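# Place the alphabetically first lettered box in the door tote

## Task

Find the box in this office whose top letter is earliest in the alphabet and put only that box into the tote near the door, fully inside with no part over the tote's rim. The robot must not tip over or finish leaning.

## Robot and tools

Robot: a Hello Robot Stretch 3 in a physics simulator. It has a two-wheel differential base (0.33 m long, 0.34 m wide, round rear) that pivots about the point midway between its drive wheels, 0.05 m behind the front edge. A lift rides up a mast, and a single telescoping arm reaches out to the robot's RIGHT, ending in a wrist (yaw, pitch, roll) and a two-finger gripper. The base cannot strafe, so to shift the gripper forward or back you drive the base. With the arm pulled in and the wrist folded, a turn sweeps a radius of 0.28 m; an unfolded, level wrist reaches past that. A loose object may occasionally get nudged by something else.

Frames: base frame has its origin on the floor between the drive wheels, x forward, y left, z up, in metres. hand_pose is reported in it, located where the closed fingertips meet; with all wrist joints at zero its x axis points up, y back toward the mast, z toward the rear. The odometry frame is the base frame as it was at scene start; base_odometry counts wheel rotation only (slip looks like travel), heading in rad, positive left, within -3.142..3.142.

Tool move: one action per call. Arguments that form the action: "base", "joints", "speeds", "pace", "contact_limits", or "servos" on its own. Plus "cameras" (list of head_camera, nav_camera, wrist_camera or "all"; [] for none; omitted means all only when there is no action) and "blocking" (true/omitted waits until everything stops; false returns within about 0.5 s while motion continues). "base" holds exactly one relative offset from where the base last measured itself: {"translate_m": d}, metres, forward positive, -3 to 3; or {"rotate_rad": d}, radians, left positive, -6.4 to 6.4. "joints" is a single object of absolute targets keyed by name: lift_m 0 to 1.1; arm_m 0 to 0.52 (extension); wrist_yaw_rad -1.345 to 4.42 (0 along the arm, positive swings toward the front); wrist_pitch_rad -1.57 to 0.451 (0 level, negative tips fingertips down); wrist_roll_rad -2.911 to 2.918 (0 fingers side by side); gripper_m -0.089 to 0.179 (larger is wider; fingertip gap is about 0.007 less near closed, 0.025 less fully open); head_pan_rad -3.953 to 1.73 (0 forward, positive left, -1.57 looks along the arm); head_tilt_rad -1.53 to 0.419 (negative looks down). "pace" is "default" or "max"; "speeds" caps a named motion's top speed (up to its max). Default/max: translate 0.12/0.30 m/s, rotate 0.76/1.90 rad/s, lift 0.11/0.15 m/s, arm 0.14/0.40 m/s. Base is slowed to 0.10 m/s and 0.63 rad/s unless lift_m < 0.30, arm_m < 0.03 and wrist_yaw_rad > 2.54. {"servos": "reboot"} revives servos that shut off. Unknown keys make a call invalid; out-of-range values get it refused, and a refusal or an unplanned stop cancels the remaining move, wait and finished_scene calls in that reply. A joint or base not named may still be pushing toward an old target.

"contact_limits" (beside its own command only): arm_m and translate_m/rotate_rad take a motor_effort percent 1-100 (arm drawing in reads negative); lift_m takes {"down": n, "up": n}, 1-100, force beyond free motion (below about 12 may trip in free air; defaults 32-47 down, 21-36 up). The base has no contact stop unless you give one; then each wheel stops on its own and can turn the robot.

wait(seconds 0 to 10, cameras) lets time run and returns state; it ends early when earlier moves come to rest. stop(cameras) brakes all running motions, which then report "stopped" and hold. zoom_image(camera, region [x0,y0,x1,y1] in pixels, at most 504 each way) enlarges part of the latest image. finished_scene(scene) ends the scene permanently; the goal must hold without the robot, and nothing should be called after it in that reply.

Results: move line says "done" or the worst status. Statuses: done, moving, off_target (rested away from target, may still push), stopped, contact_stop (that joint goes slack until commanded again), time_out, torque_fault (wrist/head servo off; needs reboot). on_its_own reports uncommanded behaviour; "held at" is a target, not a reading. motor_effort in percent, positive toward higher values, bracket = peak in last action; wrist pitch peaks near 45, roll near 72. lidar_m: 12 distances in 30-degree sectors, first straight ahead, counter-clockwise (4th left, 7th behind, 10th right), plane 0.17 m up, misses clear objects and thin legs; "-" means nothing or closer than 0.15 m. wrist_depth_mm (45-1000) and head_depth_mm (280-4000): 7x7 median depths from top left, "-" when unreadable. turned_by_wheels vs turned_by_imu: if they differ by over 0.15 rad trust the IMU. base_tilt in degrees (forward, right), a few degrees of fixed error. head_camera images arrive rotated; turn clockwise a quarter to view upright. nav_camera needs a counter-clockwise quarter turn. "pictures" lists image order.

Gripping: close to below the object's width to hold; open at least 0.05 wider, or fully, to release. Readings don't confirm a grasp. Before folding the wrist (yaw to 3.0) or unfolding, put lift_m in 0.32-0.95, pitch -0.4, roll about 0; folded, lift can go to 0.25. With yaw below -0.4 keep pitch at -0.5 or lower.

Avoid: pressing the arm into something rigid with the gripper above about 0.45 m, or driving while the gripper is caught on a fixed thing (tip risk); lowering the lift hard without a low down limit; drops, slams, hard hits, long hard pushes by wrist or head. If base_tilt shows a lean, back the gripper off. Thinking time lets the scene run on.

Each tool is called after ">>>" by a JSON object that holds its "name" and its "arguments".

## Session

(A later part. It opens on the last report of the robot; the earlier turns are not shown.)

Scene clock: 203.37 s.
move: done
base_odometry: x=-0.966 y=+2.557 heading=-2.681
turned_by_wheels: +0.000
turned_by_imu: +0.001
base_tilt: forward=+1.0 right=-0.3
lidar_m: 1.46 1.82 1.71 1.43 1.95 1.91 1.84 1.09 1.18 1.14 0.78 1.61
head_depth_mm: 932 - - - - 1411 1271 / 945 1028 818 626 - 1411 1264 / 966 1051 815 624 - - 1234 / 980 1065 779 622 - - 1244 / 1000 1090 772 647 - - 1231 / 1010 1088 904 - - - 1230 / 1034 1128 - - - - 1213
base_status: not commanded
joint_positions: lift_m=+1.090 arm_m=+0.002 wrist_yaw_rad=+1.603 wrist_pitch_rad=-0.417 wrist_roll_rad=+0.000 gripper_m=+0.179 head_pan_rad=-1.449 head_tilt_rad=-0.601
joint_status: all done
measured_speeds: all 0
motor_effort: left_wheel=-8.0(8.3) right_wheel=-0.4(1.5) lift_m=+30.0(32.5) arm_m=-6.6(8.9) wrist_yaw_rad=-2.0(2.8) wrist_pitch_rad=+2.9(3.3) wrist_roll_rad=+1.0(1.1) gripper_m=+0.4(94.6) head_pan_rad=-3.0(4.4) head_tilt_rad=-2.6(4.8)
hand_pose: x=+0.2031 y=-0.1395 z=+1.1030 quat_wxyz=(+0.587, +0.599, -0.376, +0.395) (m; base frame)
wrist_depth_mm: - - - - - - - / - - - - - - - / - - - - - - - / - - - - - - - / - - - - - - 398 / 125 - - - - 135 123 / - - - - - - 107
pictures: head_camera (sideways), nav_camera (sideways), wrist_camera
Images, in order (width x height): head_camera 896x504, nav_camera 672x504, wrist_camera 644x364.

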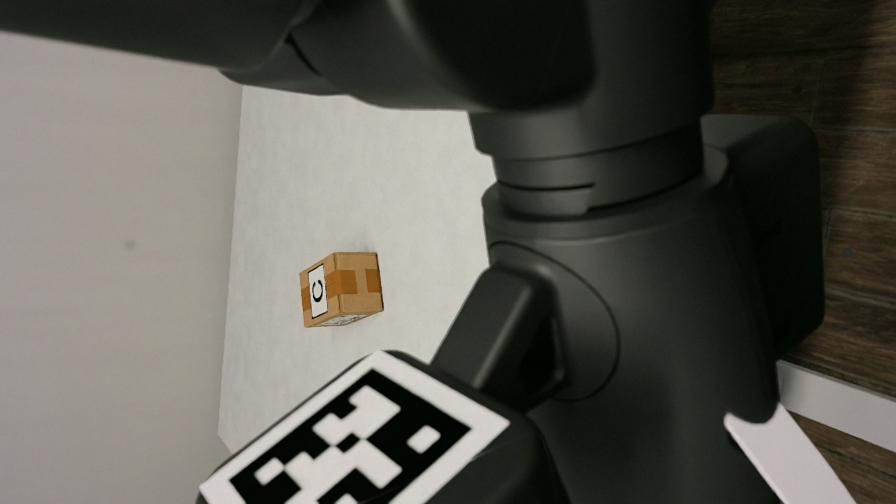

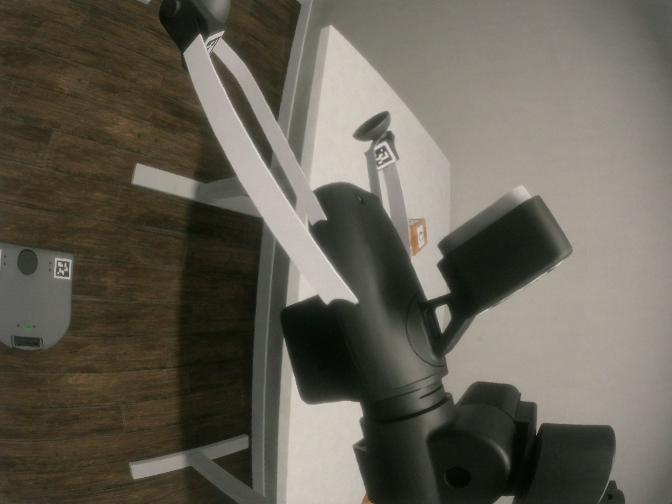

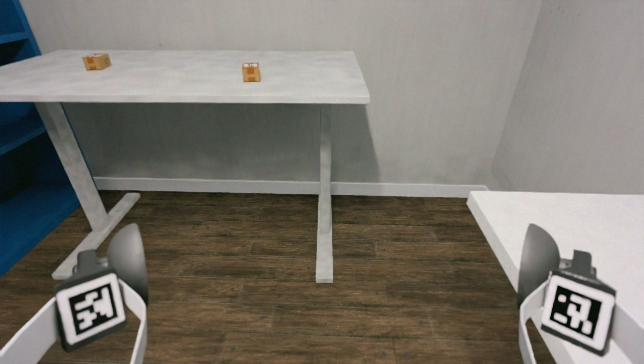

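>>> {"name": "move", "arguments": {"joints": {"wrist_yaw_rad":0.5,"head_pan_rad":-1.3}, "cameras": ["all"]}}

Scene clock: 218.23 s.
move: done
base_odometry: x=-0.966 y=+2.557 heading=-2.681
turned_by_wheels: +0.000
turned_by_imu: +0.001
base_tilt: forward=+0.9 right=-0.1
lidar_m: 1.47 1.81 1.71 1.43 1.96 1.92 1.84 1.09 1.18 1.14 0.77 1.60
head_depth_mm: 932 - - - - 1418 1270 / 960 - 742 677 - 1441 1254 / 987 1075 698 652 476 1469 1271 / 1018 1095 815 648 490 1480 1259 / 1054 1130 809 554 504 1283 1245 / 1086 1208 813 538 520 1479 1261 / 1125 1254 808 596 1663 1475 1260
base_status: not commanded
joint_positions: lift_m=+1.090 arm_m=+0.002 wrist_yaw_rad=+0.503 wrist_pitch_rad=-0.417 wrist_roll_rad=+0.000 gripper_m=+0.179 head_pan_rad=-1.302 head_tilt_rad=-0.601
joint_status: all done
measured_speeds: all 0
motor_effort: left_wheel=-8.0(8.3) right_wheel=-1.1(1.4) lift_m=+30.3(30.7) arm_m=-5.2(6.1) wrist_yaw_rad=-2.2(5.4) wrist_pitch_rad=+2.7(3.3) wrist_roll_rad=+0.9(1.1) gripper_m=+0.4(1.3) head_pan_rad=+1.9(5.0) head_tilt_rad=+1.9(1.9)
hand_pose: x=+0.0869 y=-0.3435 z=+1.1030 quat_wxyz=(+0.707, +0.314, -0.633, +0.031) (m; base frame)
wrist_depth_mm: - - - - - - - / - - - - - - - / - - - - - - - / - - - - 472 - - / - 384 393 395 398 393 396 / 125 320 342 343 346 323 123 / - - 301 295 296 285 107
pictures: head_camera (sideways), nav_camera (sideways), wrist_camera
Images, in order (width x height): head_camera 896x504, nav_camera 672x504, wrist_camera 644x364.

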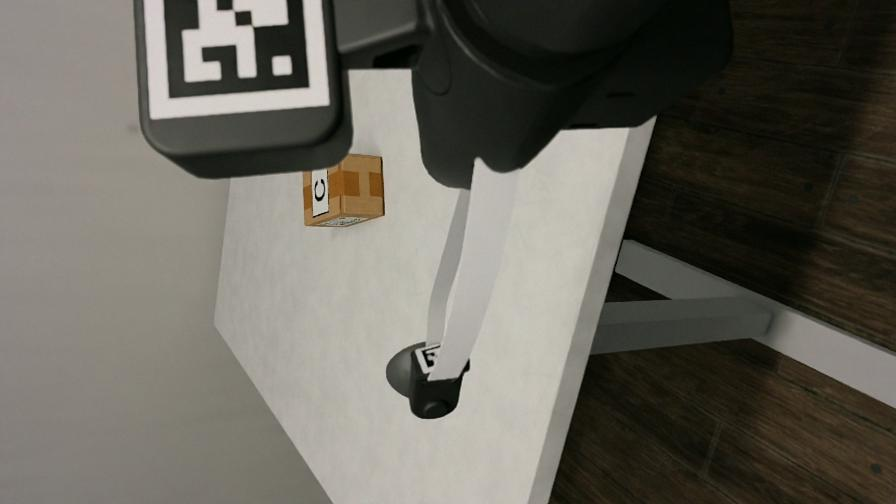

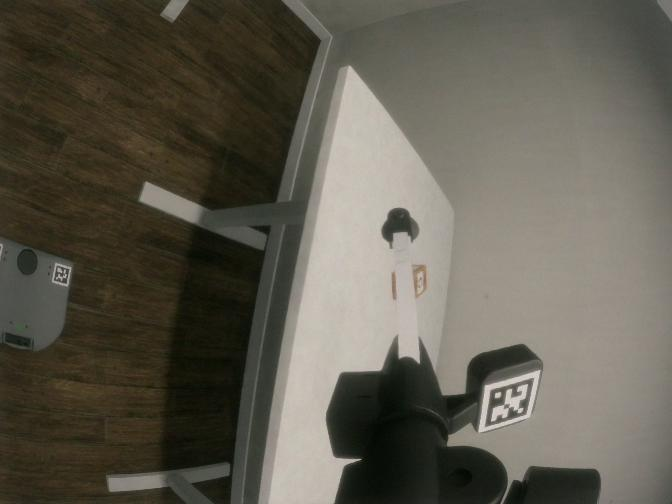

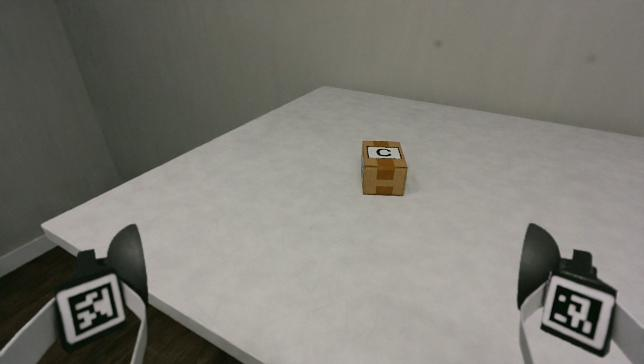

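>>> {"name": "move", "arguments": {"joints": {"arm_m":0.12,"lift_m":1.05}, "cameras": ["head_camera","wrist_camera"]}}

Scene clock: 232.60 s.
move: done
base_odometry: x=-0.966 y=+2.557 heading=-2.681
turned_by_wheels: +0.000
turned_by_imu: +0.001
base_tilt: forward=+0.9 right=-0.1
lidar_m: 1.47 1.81 1.70 1.43 1.95 1.91 1.84 1.09 1.18 1.14 0.78 1.60
head_depth_mm: 932 988 749 - 463 1408 1266 / 962 1029 781 540 475 1441 1260 / 990 1068 742 559 474 1467 1268 / 1018 1092 813 559 490 1483 1267 / 1050 1128 817 598 503 1300 1250 / 1090 1200 813 597 521 1466 1259 / 1118 1256 810 597 1625 1467 1258
base_status: not commanded
joint_positions: lift_m=+1.050 arm_m=+0.120 wrist_yaw_rad=+0.503 wrist_pitch_rad=-0.417 wrist_roll_rad=+0.000 gripper_m=+0.179 head_pan_rad=-1.300 head_tilt_rad=-0.600
joint_status: all done
measured_speeds: all 0
motor_effort: left_wheel=-8.1(8.3) right_wheel=-0.8(1.4) lift_m=+22.0(27.7) arm_m=+24.5(26.0) wrist_yaw_rad=-2.0(2.7) wrist_pitch_rad=+2.7(3.1) wrist_roll_rad=+0.8(1.1) gripper_m=+0.6(1.3) head_pan_rad=+2.9(3.9) head_tilt_rad=+2.8(3.4)
hand_pose: x=+0.0868 y=-0.4618 z=+1.0630 quat_wxyz=(+0.707, +0.314, -0.633, +0.030) (m; base frame)
wrist_depth_mm: - - - - - - - / - - - - - - - / - - - - - - - / - 419 419 368 401 417 - / 348 351 353 353 352 371 352 / 116 273 293 295 293 285 122 / 235 244 252 252 252 245 107
pictures: head_camera (sideways), wrist_camera
Images, in order (width x height): head_camera 896x504, wrist_camera 644x364.

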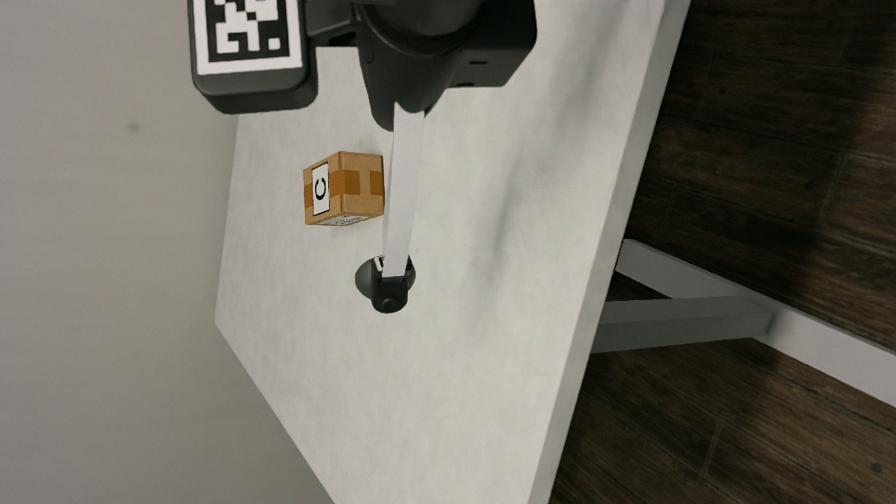

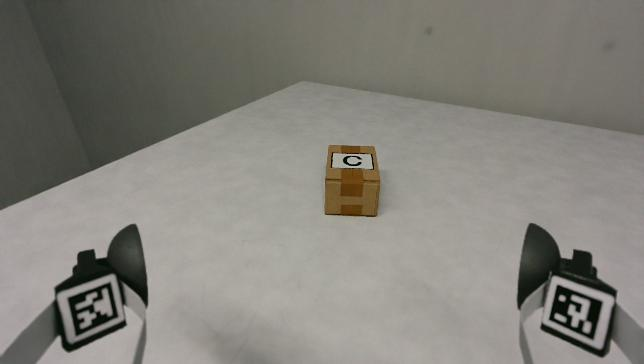

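>>> {"name": "move", "arguments": {"base": {"translate_m":0.04}, "joints": {"arm_m":0.24,"lift_m":1.02}, "cameras": ["head_camera","wrist_camera"]}}

Scene clock: 250.27 s.
move: done
base_odometry: x=-1.002 y=+2.539 heading=-2.681
turned_by_wheels: +0.000
turned_by_imu: +0.001
base_tilt: forward=+0.8 right=-0.2
lidar_m: 1.43 1.78 1.69 1.43 1.95 1.96 1.88 1.12 1.18 1.14 0.76 1.60
head_depth_mm: 930 962 385 543 476 1416 1273 / 956 1030 819 603 477 1440 1266 / 981 1071 776 602 477 1478 1258 / 1026 1102 818 600 488 1454 1258 / 1053 1144 815 599 505 1372 1237 / 1083 1205 814 597 521 1476 1251 / 1129 1249 1350 598 1640 1461 1259
base_status: done
joint_positions: lift_m=+1.020 arm_m=+0.240 wrist_yaw_rad=+0.503 wrist_pitch_rad=-0.417 wrist_roll_rad=+0.000 gripper_m=+0.179 head_pan_rad=-1.300 head_tilt_rad=-0.600
joint_status: all done
measured_speeds: all 0
motor_effort: left_wheel=+2.1(8.4) right_wheel=+8.5(12.2) lift_m=+21.5(23.6) arm_m=+23.9(26.7) wrist_yaw_rad=-2.0(2.6) wrist_pitch_rad=+2.8(3.2) wrist_roll_rad=+1.0(1.1) gripper_m=+0.4(1.5) head_pan_rad=+3.8(3.8) head_tilt_rad=+2.0(2.8)
hand_pose: x=+0.0868 y=-0.5818 z=+1.0330 quat_wxyz=(+0.707, +0.314, -0.633, +0.030) (m; base frame)
wrist_depth_mm: - - - - - - - / - - - - - - - / - - - - - - - / 406 385 381 289 384 368 387 / 307 317 308 243 298 322 308 / 116 240 254 249 256 248 123 / 207 218 217 220 218 214 107
pictures: head_camera (sideways), wrist_camera
Images, in order (width x height): head_camera 896x504, wrist_camera 644x364.

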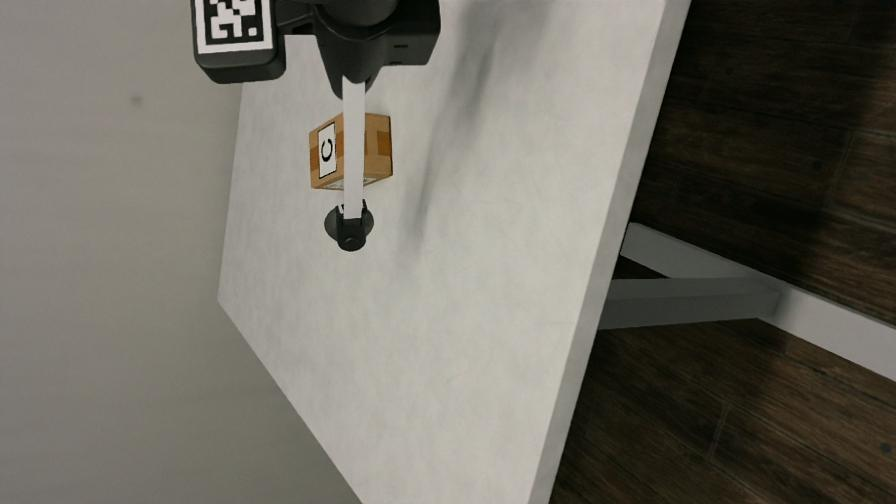

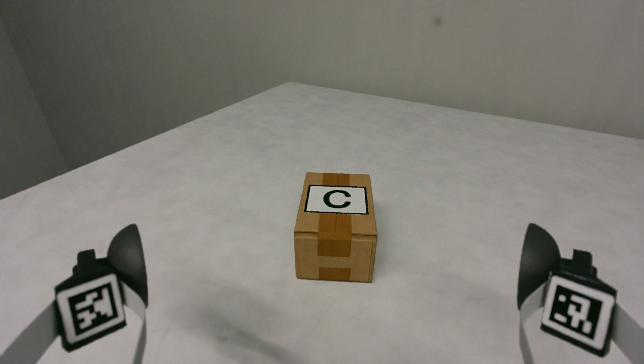

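>>> {"name": "move", "arguments": {"joints": {"lift_m":0.98}, "contact_limits": {"lift_m":{"down":14}}}}

>>> {"name": "move", "arguments": {"base": {"translate_m":0.04}, "joints": {"arm_m":0.333}, "speeds": {"translate_m":0.04,"arm_m":0.08}, "contact_limits": {"arm_m":45}, "cameras": ["head_camera","wrist_camera"]}}

Scene clock: 256.43 s.
move: done
base_odometry: x=-1.002 y=+2.539 heading=-2.681
turned_by_wheels: +0.000
turned_by_imu: +0.001
base_tilt: forward=+1.1 right=-0.1
lidar_m: 1.42 1.78 1.69 1.43 1.95 1.95 1.88 1.12 1.18 1.14 0.76 1.61
head_depth_mm: 936 1014 409 403 477 1413 1271 / 959 1033 744 561 477 1435 1258 / 987 1064 777 558 475 1480 1256 / 1020 1102 817 580 489 1446 1265 / 1051 1142 813 599 504 1380 1241 / 1085 1209 813 598 521 1479 1260 / 1121 1252 1357 598 1628 1470 1259
base_status: not commanded
joint_positions: lift_m=+0.980 arm_m=+0.240 wrist_yaw_rad=+0.503 wrist_pitch_rad=-0.417 wrist_roll_rad=+0.000 gripper_m=+0.179 head_pan_rad=-1.300 head_tilt_rad=-0.600
joint_status: all done
measured_speeds: all 0
motor_effort: left_wheel=+2.1(2.4) right_wheel=+8.5(8.9) lift_m=+21.5(23.2) arm_m=+18.4(20.0) wrist_yaw_rad=-2.1(2.5) wrist_pitch_rad=+2.8(3.0) wrist_roll_rad=+1.0(1.0) gripper_m=-0.6(1.1) head_pan_rad=+4.1(4.1) head_tilt_rad=+1.5(3.2)
contact_limits: lift_m down 14 (down: maximum 72; up: maximum 65)
hand_pose: x=+0.0868 y=-0.5818 z=+0.9930 quat_wxyz=(+0.707, +0.314, -0.633, +0.030) (m; base frame)
wrist_depth_mm: - - - - - - - / - - - - - - - / - 386 390 368 386 387 394 / 306 309 309 219 309 312 313 / 246 247 246 230 247 259 250 / 125 127 206 207 206 201 123 / 166 170 177 176 177 177 107
pictures: none

Scene clock: 258.47 s.
move: done
base_odometry: x=-1.037 y=+2.521 heading=-2.681
turned_by_wheels: +0.000
turned_by_imu: +0.000
base_tilt: forward=+1.2 right=+0.1
lidar_m: 1.39 1.75 1.66 1.43 1.95 2.00 1.92 1.15 1.18 1.14 0.74 1.60
head_depth_mm: 930 987 481 581 476 1403 1263 / 959 1036 701 602 476 1441 1256 / 986 1061 821 602 475 1481 1259 / 1017 1090 816 600 488 1376 1263 / 1053 1155 817 598 503 1437 1230 / 1086 1203 810 598 519 1481 1260 / 1126 1256 1385 597 1630 1471 1261
base_status: done
joint_positions: lift_m=+0.980 arm_m=+0.333 wrist_yaw_rad=+0.503 wrist_pitch_rad=-0.417 wrist_roll_rad=+0.000 gripper_m=+0.179 head_pan_rad=-1.300 head_tilt_rad=-0.600
joint_status: all done
measured_speeds: all 0
motor_effort: left_wheel=+3.5(7.4) right_wheel=+7.4(11.6) lift_m=+24.1(24.5) arm_m=+23.5(26.3) wrist_yaw_rad=-1.8(2.4) wrist_pitch_rad=+3.0(3.3) wrist_roll_rad=+0.9(1.3) gripper_m=+0.5(1.3) head_pan_rad=+2.8(3.8) head_tilt_rad=+0.7(2.2)
contact_limits: arm_m 45 (drawing in: default 40, maximum 55; extending or still: default 49, maximum 70); lift_m down 14 (down: maximum 72; up: maximum 65)
hand_pose: x=+0.0868 y=-0.6748 z=+0.9930 quat_wxyz=(+0.707, +0.314, -0.633, +0.030) (m; base frame)
wrist_depth_mm: - - - - - - - / - - - - - - - / - 414 386 389 386 390 389 / 310 308 310 308 309 312 312 / 245 246 244 171 247 259 249 / 125 127 199 143 199 200 123 / 166 170 171 131 176 177 107
pictures: head_camera (sideways), wrist_camera
Images, in order (width x height): head_camera 896x504, wrist_camera 644x364.

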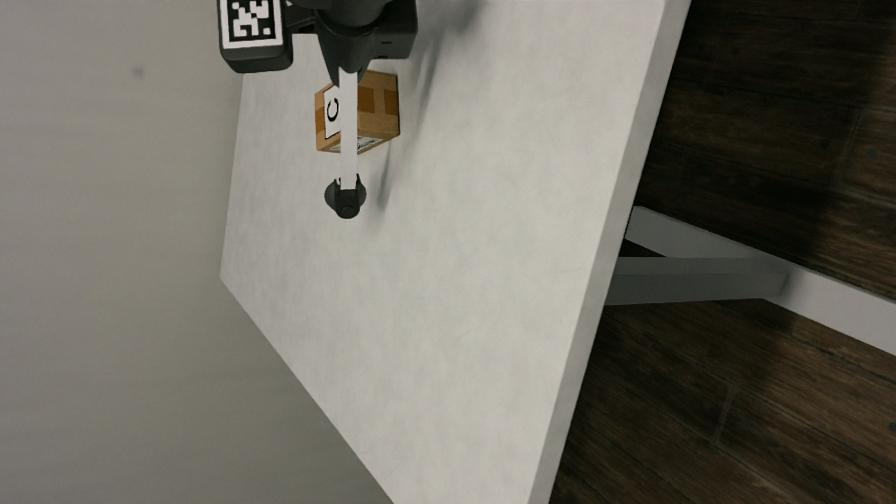

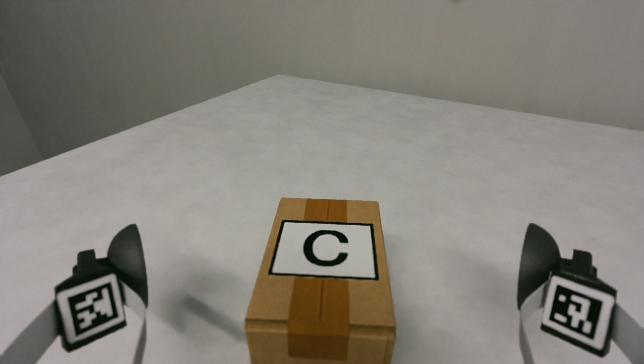

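>>> {"name": "move", "arguments": {"joints": {"lift_m":0.953,"arm_m":0.343}, "contact_limits": {"lift_m":{"down":14}}, "speeds": {"lift_m":0.04}, "cameras": ["wrist_camera"]}}

>>> {"name": "move", "arguments": {"joints": {"gripper_m":0.02}, "cameras": ["wrist_camera"]}}

>>> {"name": "move", "arguments": {"joints": {"lift_m":1.06}, "cameras": ["wrist_camera"]}}

Scene clock: 265.47 s.
move: done
base_odometry: x=-1.037 y=+2.521 heading=-2.681
turned_by_wheels: +0.000
turned_by_imu: +0.001
base_tilt: forward=+1.0 right=+0.0
lidar_m: 1.38 1.75 1.67 1.43 1.95 1.99 1.92 1.15 1.18 1.13 0.74 1.60
head_depth_mm: 927 1019 503 544 477 1408 1262 / 959 1036 704 603 476 1448 1272 / 986 1070 816 600 476 1488 1255 / 1016 1099 819 600 489 1378 1262 / 1046 1156 812 601 505 1445 1231 / 1091 1206 810 599 519 1473 1255 / 1132 1251 1386 597 1619 1461 1265
base_status: not commanded
joint_positions: lift_m=+0.953 arm_m=+0.343 wrist_yaw_rad=+0.503 wrist_pitch_rad=-0.417 wrist_roll_rad=+0.000 gripper_m=+0.179 head_pan_rad=-1.300 head_tilt_rad=-0.600
joint_status: all done
measured_speeds: all 0
motor_effort: left_wheel=+3.7(3.8) right_wheel=+7.4(8.0) lift_m=+20.7(27.8) arm_m=+23.6(25.7) wrist_yaw_rad=-2.1(2.5) wrist_pitch_rad=+2.7(3.1) wrist_roll_rad=+0.7(1.0) gripper_m=+0.3(0.9) head_pan_rad=+1.9(3.4) head_tilt_rad=-0.1(2.2)
contact_limits: lift_m down 14 (down: maximum 72; up: maximum 65)
hand_pose: x=+0.0868 y=-0.6848 z=+0.9660 quat_wxyz=(+0.707, +0.314, -0.633, +0.030) (m; base frame)
wrist_depth_mm: - - - - - - 392 / - - - - - - - / - 342 345 342 346 348 351 / 259 258 257 165 257 259 260 / 206 205 191 132 200 208 208 / 116 160 113 110 171 166 122 / - 143 119 116 143 147 109
pictures: wrist_camera
Images, in order (width x height): wrist_camera 644x364.

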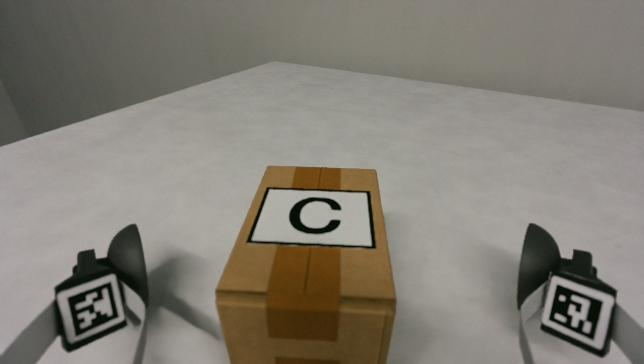

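Scene clock: 267.60 s.
move: done
base_odometry: x=-1.037 y=+2.521 heading=-2.681
turned_by_wheels: +0.000
turned_by_imu: +0.000
base_tilt: forward=+0.8 right=+0.0
lidar_m: 1.39 1.75 1.67 1.43 1.95 2.00 1.92 1.15 1.18 1.14 0.74 1.60
head_depth_mm: 929 1016 502 543 477 1409 1268 / 953 1035 700 604 476 1448 1259 / 987 1062 819 600 475 1469 1268 / 1018 1096 816 601 491 1367 1257 / 1052 1156 815 600 504 1438 1237 / 1087 1200 818 597 519 1478 1253 / 1129 1246 1395 595 1642 1466 1255
base_status: not commanded
joint_positions: lift_m=+0.953 arm_m=+0.343 wrist_yaw_rad=+0.503 wrist_pitch_rad=-0.416 wrist_roll_rad=+0.000 gripper_m=+0.022 head_pan_rad=-1.300 head_tilt_rad=-0.600
joint_status: all done
measured_speeds: all 0
motor_effort: left_wheel=+3.7(3.8) right_wheel=+7.3(8.0) lift_m=+20.7(21.0) arm_m=+22.5(23.9) wrist_yaw_rad=-2.3(2.5) wrist_pitch_rad=+2.8(3.2) wrist_roll_rad=+1.0(1.1) gripper_m=-31.1(98.6) head_pan_rad=+2.1(3.7) head_tilt_rad=+0.9(2.1)
contact_limits: lift_m down 14 (down: maximum 72; up: maximum 65)
hand_pose: x=+0.0868 y=-0.6848 z=+0.9660 quat_wxyz=(+0.707, +0.314, -0.633, +0.030) (m; base frame)
wrist_depth_mm: - - - - - - 391 / - - - - - - - / - 345 344 344 346 347 351 / 257 258 255 166 258 259 261 / 205 206 149 132 144 207 207 / 172 172 123 111 118 166 173 / 146 139 125 119 139 140 147
pictures: wrist_camera
Images, in order (width x height): wrist_camera 644x364.

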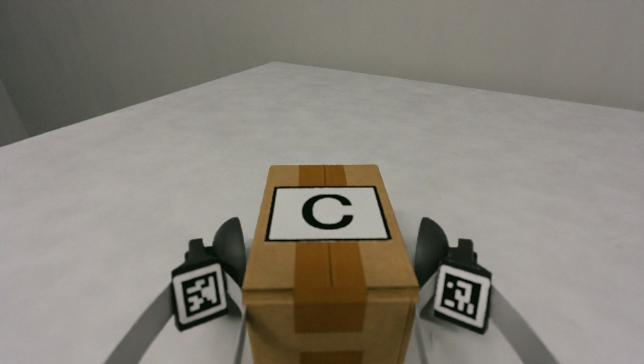

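Scene clock: 269.40 s.
move: done
base_odometry: x=-1.037 y=+2.521 heading=-2.681
turned_by_wheels: +0.000
turned_by_imu: +0.000
base_tilt: forward=+1.0 right=-0.4
lidar_m: 1.39 1.75 1.67 1.43 1.95 1.99 1.92 1.15 1.18 1.14 0.74 1.61
head_depth_mm: 915 462 710 604 476 1416 1271 / 957 1017 742 604 476 1438 1261 / 983 1071 817 602 475 1486 1259 / 1018 1101 815 600 490 1379 1256 / 1047 1156 817 598 505 1435 1231 / 1087 1195 815 597 519 1470 1252 / 1123 1248 1402 596 1644 1481 1262
base_status: not commanded
joint_positions: lift_m=+1.060 arm_m=+0.343 wrist_yaw_rad=+0.503 wrist_pitch_rad=-0.423 wrist_roll_rad=+0.000 gripper_m=+0.025 head_pan_rad=-1.300 head_tilt_rad=-0.600
joint_status: all done
measured_speeds: all 0
motor_effort: left_wheel=+3.6(3.6) right_wheel=+7.1(8.1) lift_m=+30.3(33.2) arm_m=+20.7(22.4) wrist_yaw_rad=-2.3(2.5) wrist_pitch_rad=+4.1(4.3) wrist_roll_rad=+0.8(1.1) gripper_m=-16.4(31.3) head_pan_rad=+1.7(3.1) head_tilt_rad=+0.3(1.4)
hand_pose: x=+0.0864 y=-0.6841 z=+1.0716 quat_wxyz=(+0.707, +0.316, -0.632, +0.028) (m; base frame)
wrist_depth_mm: - - - - - - 393 / - - - - - - - / - - - - - - - / - - - 167 - 410 408 / 373 360 151 135 148 365 362 / 299 301 125 111 119 283 301 / 265 244 122 118 244 244 259
pictures: wrist_camera
Images, in order (width x height): wrist_camera 644x364.

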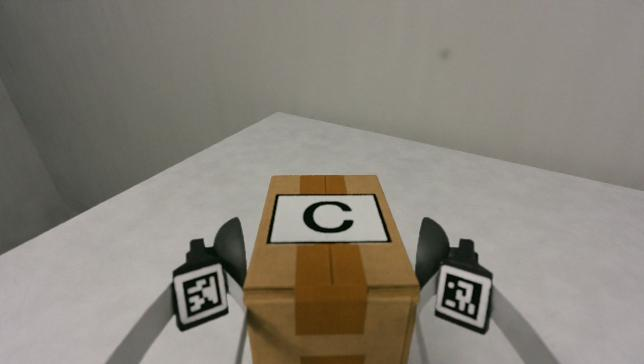

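>>> {"name": "move", "arguments": {"joints": {"lift_m":1.09,"arm_m":0.0,"gripper_m":0.0}}}

>>> {"name": "move", "arguments": {"joints": {"wrist_yaw_rad":2.6,"head_pan_rad":0,"head_tilt_rad":-0.45}, "base": {"rotate_rad":2.458}, "cameras": ["nav_camera","wrist_camera"]}}

Scene clock: 282.13 s.
move: off_target
base_odometry: x=-1.037 y=+2.521 heading=-2.681
turned_by_wheels: +0.000
turned_by_imu: +0.001
base_tilt: forward=+1.0 right=-0.2
lidar_m: 1.39 1.75 1.67 1.43 1.95 2.00 1.92 1.15 1.18 1.14 0.74 1.60
head_depth_mm: 930 - - - - 1405 1267 / 956 - - 313 - 1449 1267 / 988 1064 372 304 475 1476 1261 / 1012 1095 817 333 489 1373 1259 / 1049 1152 813 555 505 1437 1233 / 1093 1204 809 596 520 1480 1269 / 1125 1249 1376 596 1645 1468 1275
base_status: not commanded
joint_positions: lift_m=+1.090 arm_m=+0.002 wrist_yaw_rad=+0.503 wrist_pitch_rad=-0.423 wrist_roll_rad=+0.000 gripper_m=+0.005 head_pan_rad=-1.300 head_tilt_rad=-0.600
joint_status: gripper_m off_target (ended at +0.005, target +0.000); the others done
joint sent to its limit — arm_m, lower limit.
measured_speeds: all 0
on_its_own: gripper_m is held at +0.004, not at your +0.000, by its stall guard, which is not easing now
motor_effort: left_wheel=+3.3(3.7) right_wheel=+7.1(7.8) lift_m=+30.0(34.1) arm_m=-23.5(25.3) wrist_yaw_rad=-1.8(2.6) wrist_pitch_rad=+4.2(4.5) wrist_roll_rad=+0.6(1.1) gripper_m=-20.3(98.9) head_pan_rad=+1.6(3.1) head_tilt_rad=+0.0(1.2)
hand_pose: x=+0.0863 y=-0.3428 z=+1.1015 quat_wxyz=(+0.707, +0.316, -0.632, +0.028) (m; base frame)
wrist_depth_mm: - - - - - - - / - - - - - - - / - - - - - - - / - - - 167 - - - / - 388 148 135 144 389 394 / - 365 125 111 119 330 339 / - - 123 118 124 276 292
pictures: none

Scene clock: 287.13 s.
move: done
base_odometry: x=-1.037 y=+2.521 heading=-0.224
turned_by_wheels: +2.457
turned_by_imu: +2.450
base_tilt: forward=+1.1 right=-0.2
lidar_m: 2.14 1.92 1.93 1.15 1.14 0.75 1.38 1.39 1.85 1.66 1.43 1.70
head_depth_mm: 2573 2797 3101 1884 1932 1688 1395 / 2408 2633 2901 2910 2099 1674 1398 / 2220 2404 2649 2798 2146 1674 1381 / 2078 2277 2415 2624 2138 1669 1392 / 1948 2062 2249 2455 2131 1652 1385 / 1809 1932 2073 2255 2099 1673 1382 / 1713 1830 1949 2106 2108 1666 1374
base_status: done
joint_positions: lift_m=+1.090 arm_m=+0.002 wrist_yaw_rad=+2.597 wrist_pitch_rad=-0.423 wrist_roll_rad=+0.000 gripper_m=+0.005 head_pan_rad=+0.001 head_tilt_rad=-0.450
joint_status: all done
measured_speeds: all 0
on_its_own: gripper_m is held at +0.004, not at your +0.000, by its stall guard, which is not easing now
motor_effort: left_wheel=-11.8(14.2) right_wheel=+10.4(15.9) lift_m=+26.0(30.0) arm_m=-22.2(23.8) wrist_yaw_rad=+4.2(7.1) wrist_pitch_rad=+3.8(4.4) wrist_roll_rad=+0.8(1.2) gripper_m=-20.3(21.3) head_pan_rad=-3.0(4.1) head_tilt_rad=+3.1(5.2)
hand_pose: x=+0.0947 y=+0.0446 z=+1.1015 quat_wxyz=(+0.329, +0.705, -0.043, +0.626) (m; base frame)
wrist_depth_mm: - - - - - - - / - - - - - - - / - - - - - - - / - - - 176 - - - / 407 - 149 135 150 - - / - - 124 111 119 - - / 204 - 122 117 124 - -
pictures: nav_camera (sideways), wrist_camera
Images, in order (width x height): nav_camera 672x504, wrist_camera 644x364.

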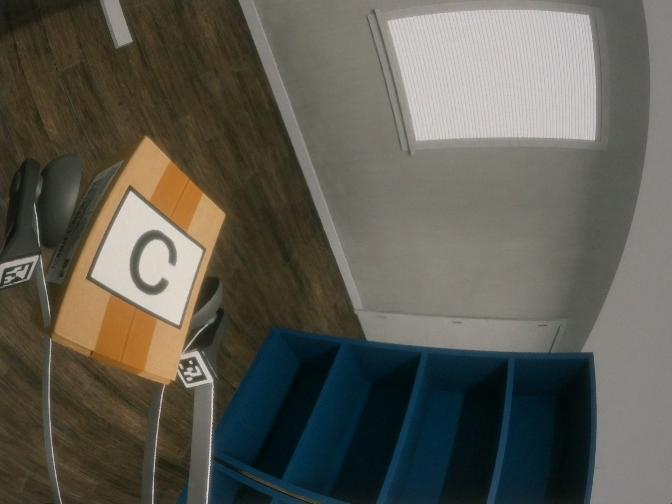

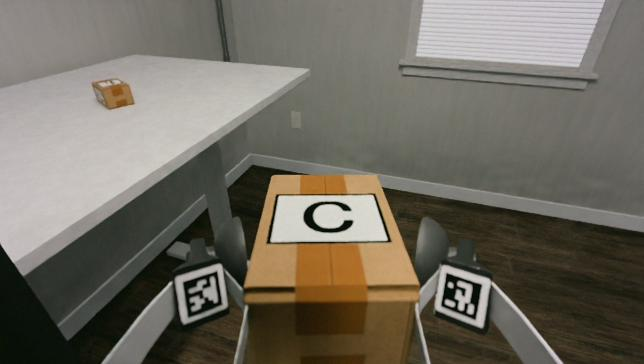

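>>> {"name": "move", "arguments": {"joints": {"lift_m":0.29}, "base": {"translate_m":0.55}, "pace": "max"}}

>>> {"name": "move", "arguments": {"base": {"translate_m":1.35}, "pace": "max"}}

>>> {"name": "move", "arguments": {"base": {"rotate_rad":-0.85}, "pace": "max", "cameras": ["head_camera","nav_camera","wrist_camera"]}}

Scene clock: 297.30 s.
move: done
base_odometry: x=-0.501 y=+2.399 heading=-0.224
turned_by_wheels: +0.000
turned_by_imu: +0.001
base_tilt: forward=+1.0 right=-0.2
lidar_m: 1.68 1.51 1.52 1.16 1.18 1.25 1.27 1.85 1.92 1.66 1.13 1.19
head_depth_mm: 2046 2237 2473 2733 2137 1691 1403 / 1874 2049 2278 2508 2158 1691 1393 / 1743 1880 2078 2252 2119 1664 1400 / 1602 1754 1871 2083 2122 1684 1384 / 1517 1616 1751 1928 2046 1670 1378 / 1419 1522 1633 1757 1888 1672 1389 / 1348 1423 1520 1663 1764 1674 1389
base_status: done
joint_positions: lift_m=+0.290 arm_m=+0.002 wrist_yaw_rad=+2.597 wrist_pitch_rad=-0.424 wrist_roll_rad=+0.000 gripper_m=+0.005 head_pan_rad=+0.000 head_tilt_rad=-0.448
joint_status: all done
measured_speeds: all 0
on_its_own: gripper_m is held at +0.004, not at your +0.000, by its stall guard, which is not easing now
motor_effort: left_wheel=-2.0(12.3) right_wheel=+9.4(15.1) lift_m=+22.9(23.7) arm_m=-14.3(19.7) wrist_yaw_rad=+2.9(3.7) wrist_pitch_rad=+4.3(4.5) wrist_roll_rad=+0.8(1.2) gripper_m=-20.3(21.6) head_pan_rad=-2.3(5.0) head_tilt_rad=+0.9(4.4)
hand_pose: x=+0.0945 y=+0.0445 z=+0.3013 quat_wxyz=(+0.330, +0.705, -0.042, +0.626) (m; base frame)
wrist_depth_mm: - - - - - - - / - - - - - - - / - - - - - - - / 771 786 767 176 776 782 769 / 618 618 150 135 149 624 620 / 521 518 125 111 119 510 529 / 213 266 122 118 418 425 450
pictures: none

Scene clock: 303.20 s.
move: done
base_odometry: x=+0.815 y=+2.099 heading=-0.224
turned_by_wheels: +0.000
turned_by_imu: -0.001
base_tilt: forward=+1.0 right=-0.1
lidar_m: 0.56 0.50 0.50 0.60 1.14 1.97 2.57 2.78 0.50 0.56 2.38 0.90
head_depth_mm: 642 706 786 889 1018 1190 1324 / 590 647 712 797 896 1031 1199 / 547 594 646 715 801 901 1033 / 507 548 593 654 723 801 915 / 475 509 551 597 656 725 808 / 446 477 512 554 603 660 727 / 421 448 479 514 556 605 661
base_status: done
joint_positions: lift_m=+0.290 arm_m=+0.002 wrist_yaw_rad=+2.597 wrist_pitch_rad=-0.424 wrist_roll_rad=+0.000 gripper_m=+0.005 head_pan_rad=+0.000 head_tilt_rad=-0.448
joint_status: not commanded
measured_speeds: all 0
on_its_own: gripper_m is held at +0.004, not at your +0.000, by its stall guard, which is not easing now
motor_effort: left_wheel=+1.5(14.6) right_wheel=+3.5(15.1) lift_m=+30.5(30.8) arm_m=-9.1(14.3) wrist_yaw_rad=+2.8(3.4) wrist_pitch_rad=+4.4(4.7) wrist_roll_rad=+0.9(1.2) gripper_m=-19.2(21.3) head_pan_rad=-2.2(4.6) head_tilt_rad=-1.3(2.5)
hand_pose: x=+0.0945 y=+0.0445 z=+0.3013 quat_wxyz=(+0.330, +0.705, -0.042, +0.626) (m; base frame)
wrist_depth_mm: - 552 524 474 452 412 386 / - - 552 522 477 444 410 / - - - 556 515 476 438 / 759 744 - 167 549 507 465 / 625 623 149 136 142 - 491 / 516 521 124 111 119 505 506 / 212 265 122 118 423 422 449
pictures: none

Scene clock: 304.83 s.
move: done
base_odometry: x=+0.815 y=+2.099 heading=-1.074
turned_by_wheels: -0.850
turned_by_imu: -0.847
base_tilt: forward=+0.9 right=-0.3
lidar_m: 1.78 0.70 0.52 0.50 0.52 0.72 1.98 2.47 3.10 1.35 0.50 0.67
head_depth_mm: 2017 2141 2332 2538 2144 1677 1386 / 2033 2174 2301 2570 2123 1693 1389 / 2049 2210 2337 2562 2044 1681 1386 / 2026 2200 2403 2564 2126 1680 1392 / 2062 2248 2382 2549 2128 1683 1381 / 1627 1664 1703 1793 1863 1647 1394 / 1217 1244 1259 1279 1362 1417 1346
base_status: done
joint_positions: lift_m=+0.290 arm_m=+0.002 wrist_yaw_rad=+2.597 wrist_pitch_rad=-0.424 wrist_roll_rad=+0.000 gripper_m=+0.005 head_pan_rad=+0.000 head_tilt_rad=-0.449
joint_status: not commanded
measured_speeds: all 0
on_its_own: gripper_m is held at +0.004, not at your +0.000, by its stall guard, which is not easing now
motor_effort: left_wheel=+8.1(17.4) right_wheel=-8.6(15.4) lift_m=+27.7(30.9) arm_m=-13.5(13.5) wrist_yaw_rad=+3.0(3.3) wrist_pitch_rad=+4.4(4.6) wrist_roll_rad=+0.8(1.1) gripper_m=-20.0(21.1) head_pan_rad=-2.1(4.3) head_tilt_rad=-2.1(3.3)
hand_pose: x=+0.0945 y=+0.0445 z=+0.3013 quat_wxyz=(+0.330, +0.705, -0.042, +0.626) (m; base frame)
wrist_depth_mm: 401 444 500 541 - - - / 418 473 532 - - - - / 448 501 558 - - - - / 480 528 - 167 769 769 774 / 494 - 147 135 149 616 635 / 502 516 124 111 119 506 522 / 212 266 122 118 428 426 444
pictures: head_camera (sideways), nav_camera (sideways), wrist_camera
Images, in order (width x height): head_camera 896x504, nav_camera 672x504, wrist_camera 644x364.

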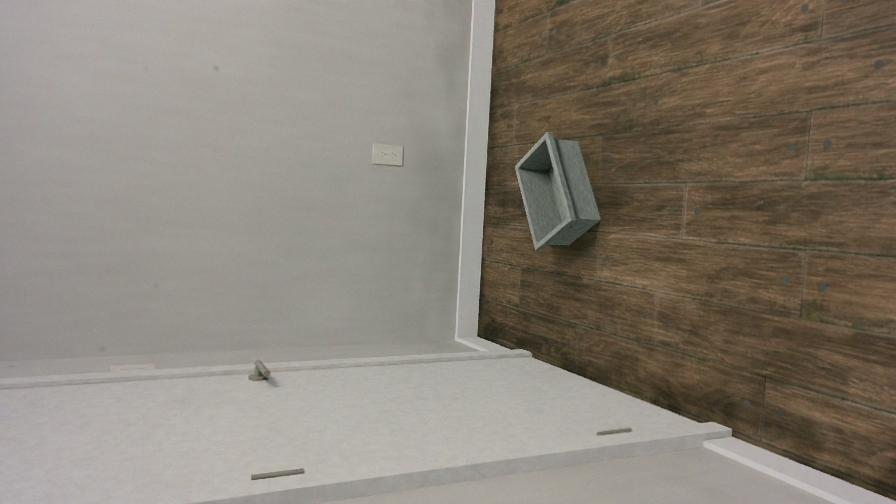

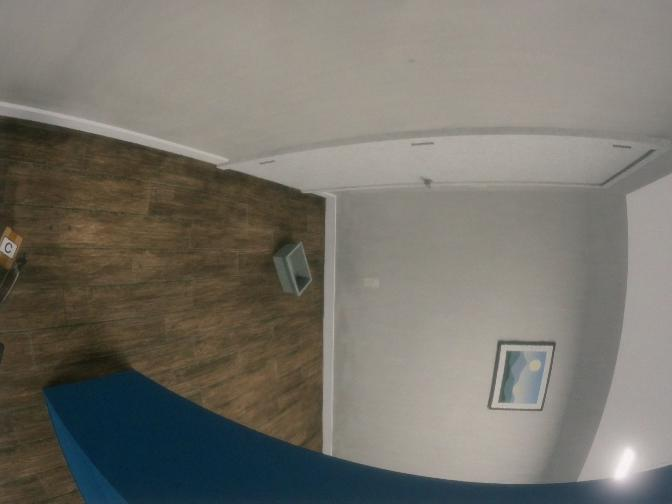

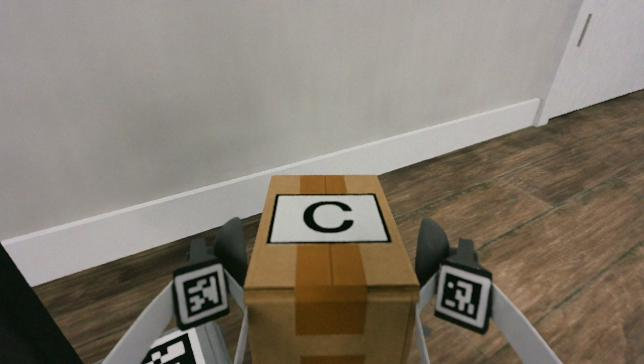

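>>> {"name": "move", "arguments": {"base": {"rotate_rad":-0.12}}}

>>> {"name": "move", "arguments": {"base": {"translate_m":1.02}, "pace": "max", "contact_limits": {"translate_m":50}}}

>>> {"name": "move", "arguments": {"base": {"rotate_rad":1.57}, "joints": {"lift_m":0.45,"head_pan_rad":-1.57,"head_tilt_rad":-0.8}, "pace": "max", "cameras": ["head_camera","nav_camera","wrist_camera"]}}

Scene clock: 321.03 s.
move: done
base_odometry: x=+0.815 y=+2.099 heading=-1.193
turned_by_wheels: -0.119
turned_by_imu: -0.119
base_tilt: forward=+0.9 right=-0.1
lidar_m: 2.38 0.80 0.54 0.50 0.51 0.65 1.41 1.97 2.57 1.35 0.50 0.59
head_depth_mm: 2033 2231 2444 2592 2149 1687 1391 / 2043 2216 2401 2588 2132 1675 1388 / 2040 2224 2429 2562 2110 1691 1398 / 2053 2205 2383 2588 2043 1674 1378 / 2032 2179 2380 2553 2103 1679 1372 / 2028 2183 2360 2524 2104 1651 1378 / 1922 1817 1829 1822 1826 1613 1378
base_status: done
joint_positions: lift_m=+0.290 arm_m=+0.002 wrist_yaw_rad=+2.597 wrist_pitch_rad=-0.424 wrist_roll_rad=+0.000 gripper_m=+0.005 head_pan_rad=+0.000 head_tilt_rad=-0.450
joint_status: not commanded
measured_speeds: all 0
on_its_own: gripper_m is held at +0.004, not at your +0.000, by its stall guard, which is not easing now
motor_effort: left_wheel=+10.3(14.3) right_wheel=-10.6(14.9) lift_m=+22.0(22.2) arm_m=-22.9(23.4) wrist_yaw_rad=+3.0(3.2) wrist_pitch_rad=+4.3(4.7) wrist_roll_rad=+0.9(1.1) gripper_m=-20.4(21.1) head_pan_rad=-0.5(2.5) head_tilt_rad=-2.3(3.3)
hand_pose: x=+0.0945 y=+0.0445 z=+0.3013 quat_wxyz=(+0.330, +0.705, -0.042, +0.626) (m; base frame)
wrist_depth_mm: 401 455 523 - - - - / 425 486 538 - - - - / 447 507 - - 987 - - / 473 530 - 166 767 767 771 / 486 - 149 135 149 625 621 / 509 521 124 111 119 501 522 / 213 264 123 118 426 423 451
pictures: none

Scene clock: 325.80 s.
move: done
base_odometry: x=+1.192 y=+1.151 heading=-1.193
turned_by_wheels: +0.000
turned_by_imu: +0.000
base_tilt: forward=+1.0 right=-0.1
lidar_m: 1.38 0.94 0.63 0.60 0.61 0.78 1.71 0.57 0.50 0.99 2.20 1.48
head_depth_mm: 1177 1260 1371 1508 1645 1712 1405 / 1169 1259 1379 1503 1650 1673 1386 / 1162 1257 1345 1506 1647 1675 1394 / 1158 1241 1357 1477 1653 1679 1328 / 1161 1244 1351 1483 1613 1675 1310 / 1150 1244 1344 1472 1625 1652 1384 / 1152 1248 1336 1464 1609 1656 1376
base_status: done
joint_positions: lift_m=+0.290 arm_m=+0.002 wrist_yaw_rad=+2.597 wrist_pitch_rad=-0.424 wrist_roll_rad=+0.000 gripper_m=+0.005 head_pan_rad=+0.000 head_tilt_rad=-0.451
joint_status: not commanded
measured_speeds: all 0
on_its_own: gripper_m is held at +0.004, not at your +0.000, by its stall guard, which is not easing now
motor_effort: left_wheel=+0.7(17.6) right_wheel=+2.8(14.0) lift_m=+26.6(26.7) arm_m=-19.2(22.6) wrist_yaw_rad=+2.8(3.3) wrist_pitch_rad=+3.7(4.7) wrist_roll_rad=+0.9(1.1) gripper_m=-19.8(21.6) head_pan_rad=-0.5(2.9) head_tilt_rad=+0.9(2.7)
contact_limits: translate_m 50 (maximum 100)
hand_pose: x=+0.0945 y=+0.0445 z=+0.3013 quat_wxyz=(+0.330, +0.705, -0.042, +0.626) (m; base frame)
wrist_depth_mm: 489 528 - - 950 - - / 504 561 613 - - - - / 523 620 673 - - - - / 540 - 704 177 768 763 - / - 621 149 135 149 617 599 / 523 515 124 111 119 503 521 / 213 265 122 118 424 423 447
pictures: none

Scene clock: 328.90 s.
move: done
base_odometry: x=+1.192 y=+1.151 heading=+0.376
turned_by_wheels: +1.570
turned_by_imu: +1.565
base_tilt: forward=+0.9 right=-0.2
lidar_m: 0.59 0.61 0.77 1.62 0.58 0.50 0.95 2.25 1.49 1.37 0.96 0.64
head_depth_mm: 1265 1433 1668 1777 1498 1314 1169 / 1249 1425 1654 1771 1501 1306 1166 / 1238 1404 1627 1762 1498 1315 1162 / 1233 1393 1626 1758 1456 1316 1160 / 1220 1391 1633 1748 1459 1309 1154 / 1216 1370 1615 1779 1510 1305 1156 / 1213 1370 1598 1744 1509 1311 1165
base_status: done
joint_positions: lift_m=+0.450 arm_m=+0.002 wrist_yaw_rad=+2.597 wrist_pitch_rad=-0.425 wrist_roll_rad=+0.000 gripper_m=+0.005 head_pan_rad=-1.576 head_tilt_rad=-0.802
joint_status: all done
measured_speeds: all 0
on_its_own: gripper_m is held at +0.004, not at your +0.000, by its stall guard, which is not easing now
motor_effort: left_wheel=-8.6(14.1) right_wheel=+8.8(15.6) lift_m=+27.5(33.5) arm_m=-22.6(23.7) wrist_yaw_rad=+2.4(3.3) wrist_pitch_rad=+4.2(4.7) wrist_roll_rad=+0.8(1.0) gripper_m=-20.2(21.7) head_pan_rad=+2.5(4.1) head_tilt_rad=-1.5(7.8)
hand_pose: x=+0.0944 y=+0.0445 z=+0.4611 quat_wxyz=(+0.330, +0.705, -0.042, +0.626) (m; base frame)
wrist_depth_mm: - - - - - 518 428 / - - - - - 535 443 / - - - - - 533 471 / - - - 177 - 556 488 / 848 830 149 135 142 - 501 / 717 705 125 111 119 119 514 / 211 578 122 118 588 122 521
pictures: head_camera (sideways), nav_camera (sideways), wrist_camera
Images, in order (width x height): head_camera 896x504, nav_camera 672x504, wrist_camera 644x364.

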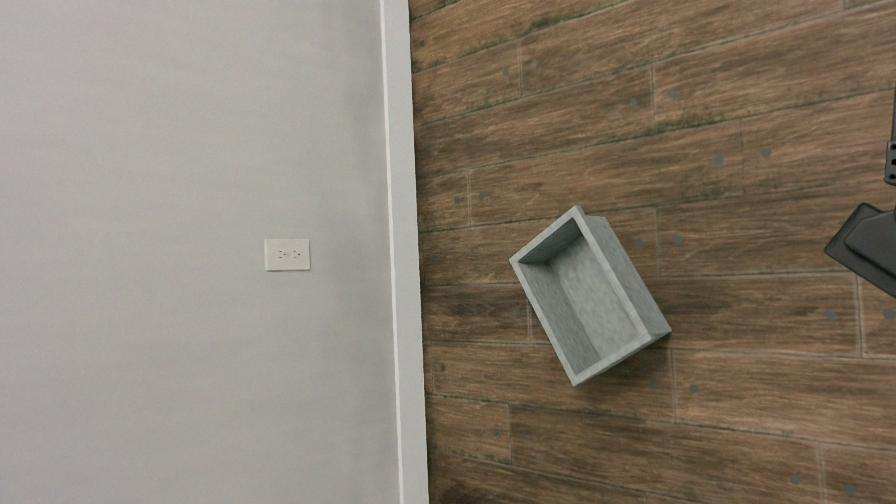

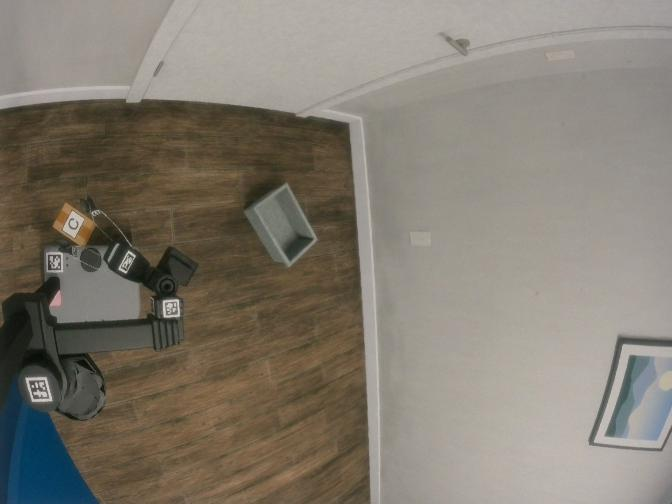

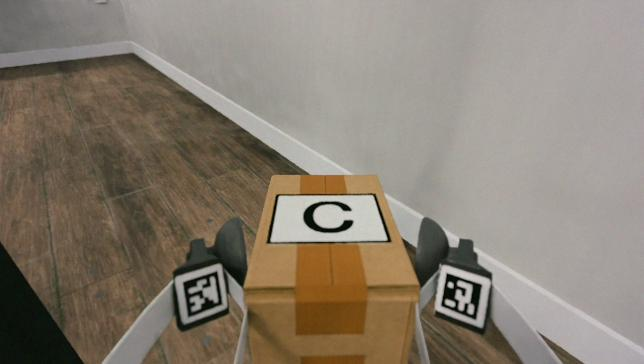

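>>> {"name": "move", "arguments": {"joints": {"wrist_yaw_rad":0.59}}}

>>> {"name": "move", "arguments": {"joints": {"arm_m":0.505,"wrist_pitch_rad":-0.9}}}

>>> {"name": "move", "arguments": {"joints": {"lift_m":0.23}, "cameras": ["head_camera","wrist_camera"]}}

Scene clock: 343.30 s.
move: done
base_odometry: x=+1.192 y=+1.151 heading=+0.376
turned_by_wheels: +0.000
turned_by_imu: +0.001
base_tilt: forward=+1.1 right=-0.3
lidar_m: 0.60 0.61 0.77 1.62 0.58 0.50 0.95 2.26 1.49 1.38 0.96 0.64
head_depth_mm: 1240 1428 1660 1772 1508 1313 1169 / 1241 1417 1647 1772 1512 1307 1160 / 1244 1401 1635 1773 1505 1307 1159 / 1236 1409 1628 1778 1464 1315 638 / 1220 1391 1613 1770 1450 1303 1112 / 1218 1380 1601 1773 1500 1308 1159 / 1210 1379 1604 1762 1503 1310 1165
base_status: not commanded
joint_positions: lift_m=+0.450 arm_m=+0.002 wrist_yaw_rad=+0.593 wrist_pitch_rad=-0.425 wrist_roll_rad=+0.000 gripper_m=+0.005 head_pan_rad=-1.570 head_tilt_rad=-0.801
joint_status: all done
measured_speeds: all 0
on_its_own: gripper_m is held at +0.004, not at your +0.000, by its stall guard, which is not easing now
motor_effort: left_wheel=-8.4(8.8) right_wheel=+9.1(9.6) lift_m=+21.3(22.5) arm_m=-17.3(19.6) wrist_yaw_rad=-2.0(5.8) wrist_pitch_rad=+4.4(4.7) wrist_roll_rad=+1.0(1.2) gripper_m=-20.2(21.4) head_pan_rad=+2.5(4.0) head_tilt_rad=+0.9(2.1)
hand_pose: x=+0.1035 y=-0.3321 z=+0.4611 quat_wxyz=(+0.705, +0.345, -0.617, +0.059) (m; base frame)
wrist_depth_mm: - - 812 - - - - / - - 904 - - - - / - - 952 - - - - / - - 872 177 - - - / - 733 149 135 142 816 847 / - 606 124 111 119 672 726 / - 575 122 118 577 590 615
pictures: none

Scene clock: 348.17 s.
move: done
base_odometry: x=+1.192 y=+1.151 heading=+0.376
turned_by_wheels: +0.000
turned_by_imu: +0.001
base_tilt: forward=+1.1 right=+0.0
lidar_m: 0.60 0.61 0.77 1.62 0.58 0.50 0.95 2.25 1.49 1.38 0.96 0.64
head_depth_mm: 1250 1424 1667 1784 1514 1315 1157 / 1242 1418 1627 1722 763 640 563 / 1232 1394 1634 898 1472 1303 1159 / 1234 1392 1621 1770 1416 1309 1163 / 1224 1395 1619 1770 1453 1301 1159 / 1217 1382 1612 1761 1513 1313 1161 / 1206 1370 1586 1750 1507 1308 1165
base_status: not commanded
joint_positions: lift_m=+0.450 arm_m=+0.505 wrist_yaw_rad=+0.593 wrist_pitch_rad=-0.912 wrist_roll_rad=+0.000 gripper_m=+0.005 head_pan_rad=-1.570 head_tilt_rad=-0.800
joint_status: all done
measured_speeds: all 0
on_its_own: gripper_m is held at +0.004, not at your +0.000, by its stall guard, which is not easing now
motor_effort: left_wheel=-8.5(8.8) right_wheel=+9.3(9.7) lift_m=+30.7(30.9) arm_m=+23.1(27.2) wrist_yaw_rad=-2.1(2.6) wrist_pitch_rad=+1.9(5.0) wrist_roll_rad=+0.8(1.2) gripper_m=-19.0(21.2) head_pan_rad=+2.8(4.5) head_tilt_rad=+0.3(2.3)
hand_pose: x=+0.0554 y=-0.7643 z=+0.3713 quat_wxyz=(+0.698, +0.483, -0.516, -0.113) (m; base frame)
wrist_depth_mm: 568 - 795 775 - - - / - 718 727 732 711 - - / 651 670 657 662 659 667 637 / 611 606 626 174 593 610 604 / 553 556 148 134 148 553 547 / 513 510 124 111 118 493 509 / 487 121 123 118 368 461 466
pictures: none

Scene clock: 351.00 s.
move: done
base_odometry: x=+1.192 y=+1.151 heading=+0.376
turned_by_wheels: +0.000
turned_by_imu: +0.000
base_tilt: forward=+1.0 right=-0.2
lidar_m: 0.60 0.61 0.77 1.62 0.58 0.50 0.95 2.25 1.49 0.71 0.96 0.64
head_depth_mm: 1252 1425 1649 1776 1497 1308 1168 / 1245 1422 1644 1781 1508 1288 1138 / 1237 1406 1634 1776 1049 1283 1148 / 1229 1388 1617 1754 1376 1305 1169 / 1218 1390 1612 1774 1455 1312 1170 / 1221 1386 1610 1758 1509 1310 1169 / 1204 1378 1590 1747 1514 1306 1163
base_status: not commanded
joint_positions: lift_m=+0.230 arm_m=+0.505 wrist_yaw_rad=+0.593 wrist_pitch_rad=-0.913 wrist_roll_rad=+0.000 gripper_m=+0.005 head_pan_rad=-1.570 head_tilt_rad=-0.800
joint_status: all done
measured_speeds: all 0
on_its_own: gripper_m is held at +0.004, not at your +0.000, by its stall guard, which is not easing now
motor_effort: left_wheel=-8.3(8.8) right_wheel=+9.0(9.7) lift_m=+21.3(27.3) arm_m=+12.7(23.2) wrist_yaw_rad=-1.9(2.5) wrist_pitch_rad=+2.1(2.6) wrist_roll_rad=+0.9(1.1) gripper_m=-20.2(21.3) head_pan_rad=+2.2(3.6) head_tilt_rad=+0.8(2.4)
hand_pose: x=+0.0553 y=-0.7642 z=+0.1512 quat_wxyz=(+0.698, +0.484, -0.515, -0.113) (m; base frame)
wrist_depth_mm: 495 495 493 490 483 483 479 / 444 283 443 287 292 431 430 / 389 304 321 329 318 387 389 / 231 - - 164 - 355 355 / - - 148 134 141 326 324 / - - 125 111 119 292 302 / 276 182 123 118 274 273 280
pictures: head_camera (sideways), wrist_camera
Images, in order (width x height): head_camera 896x504, wrist_camera 644x364.

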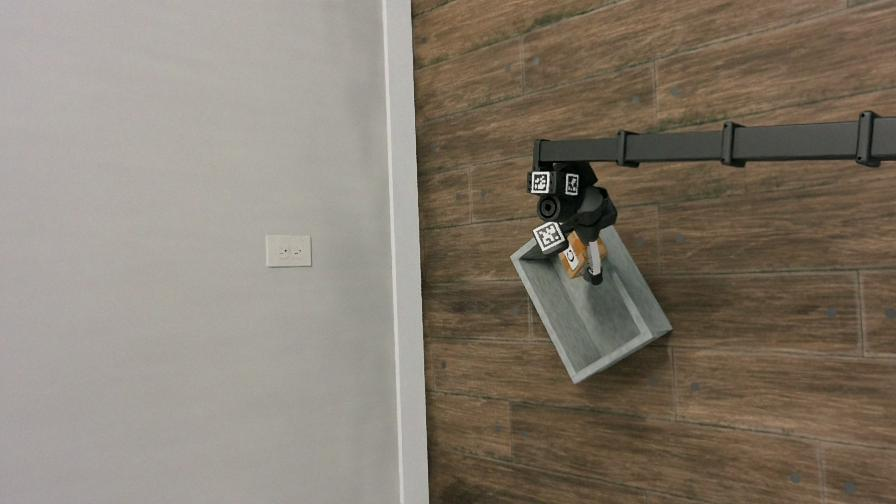

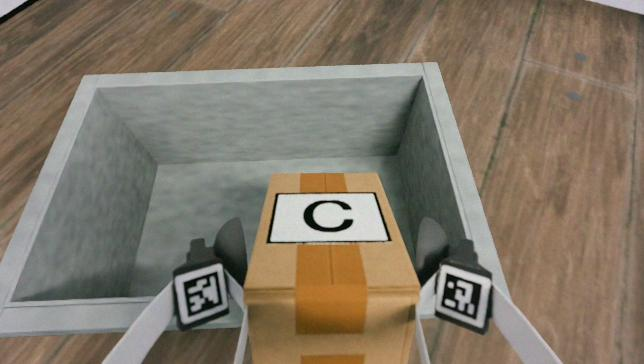

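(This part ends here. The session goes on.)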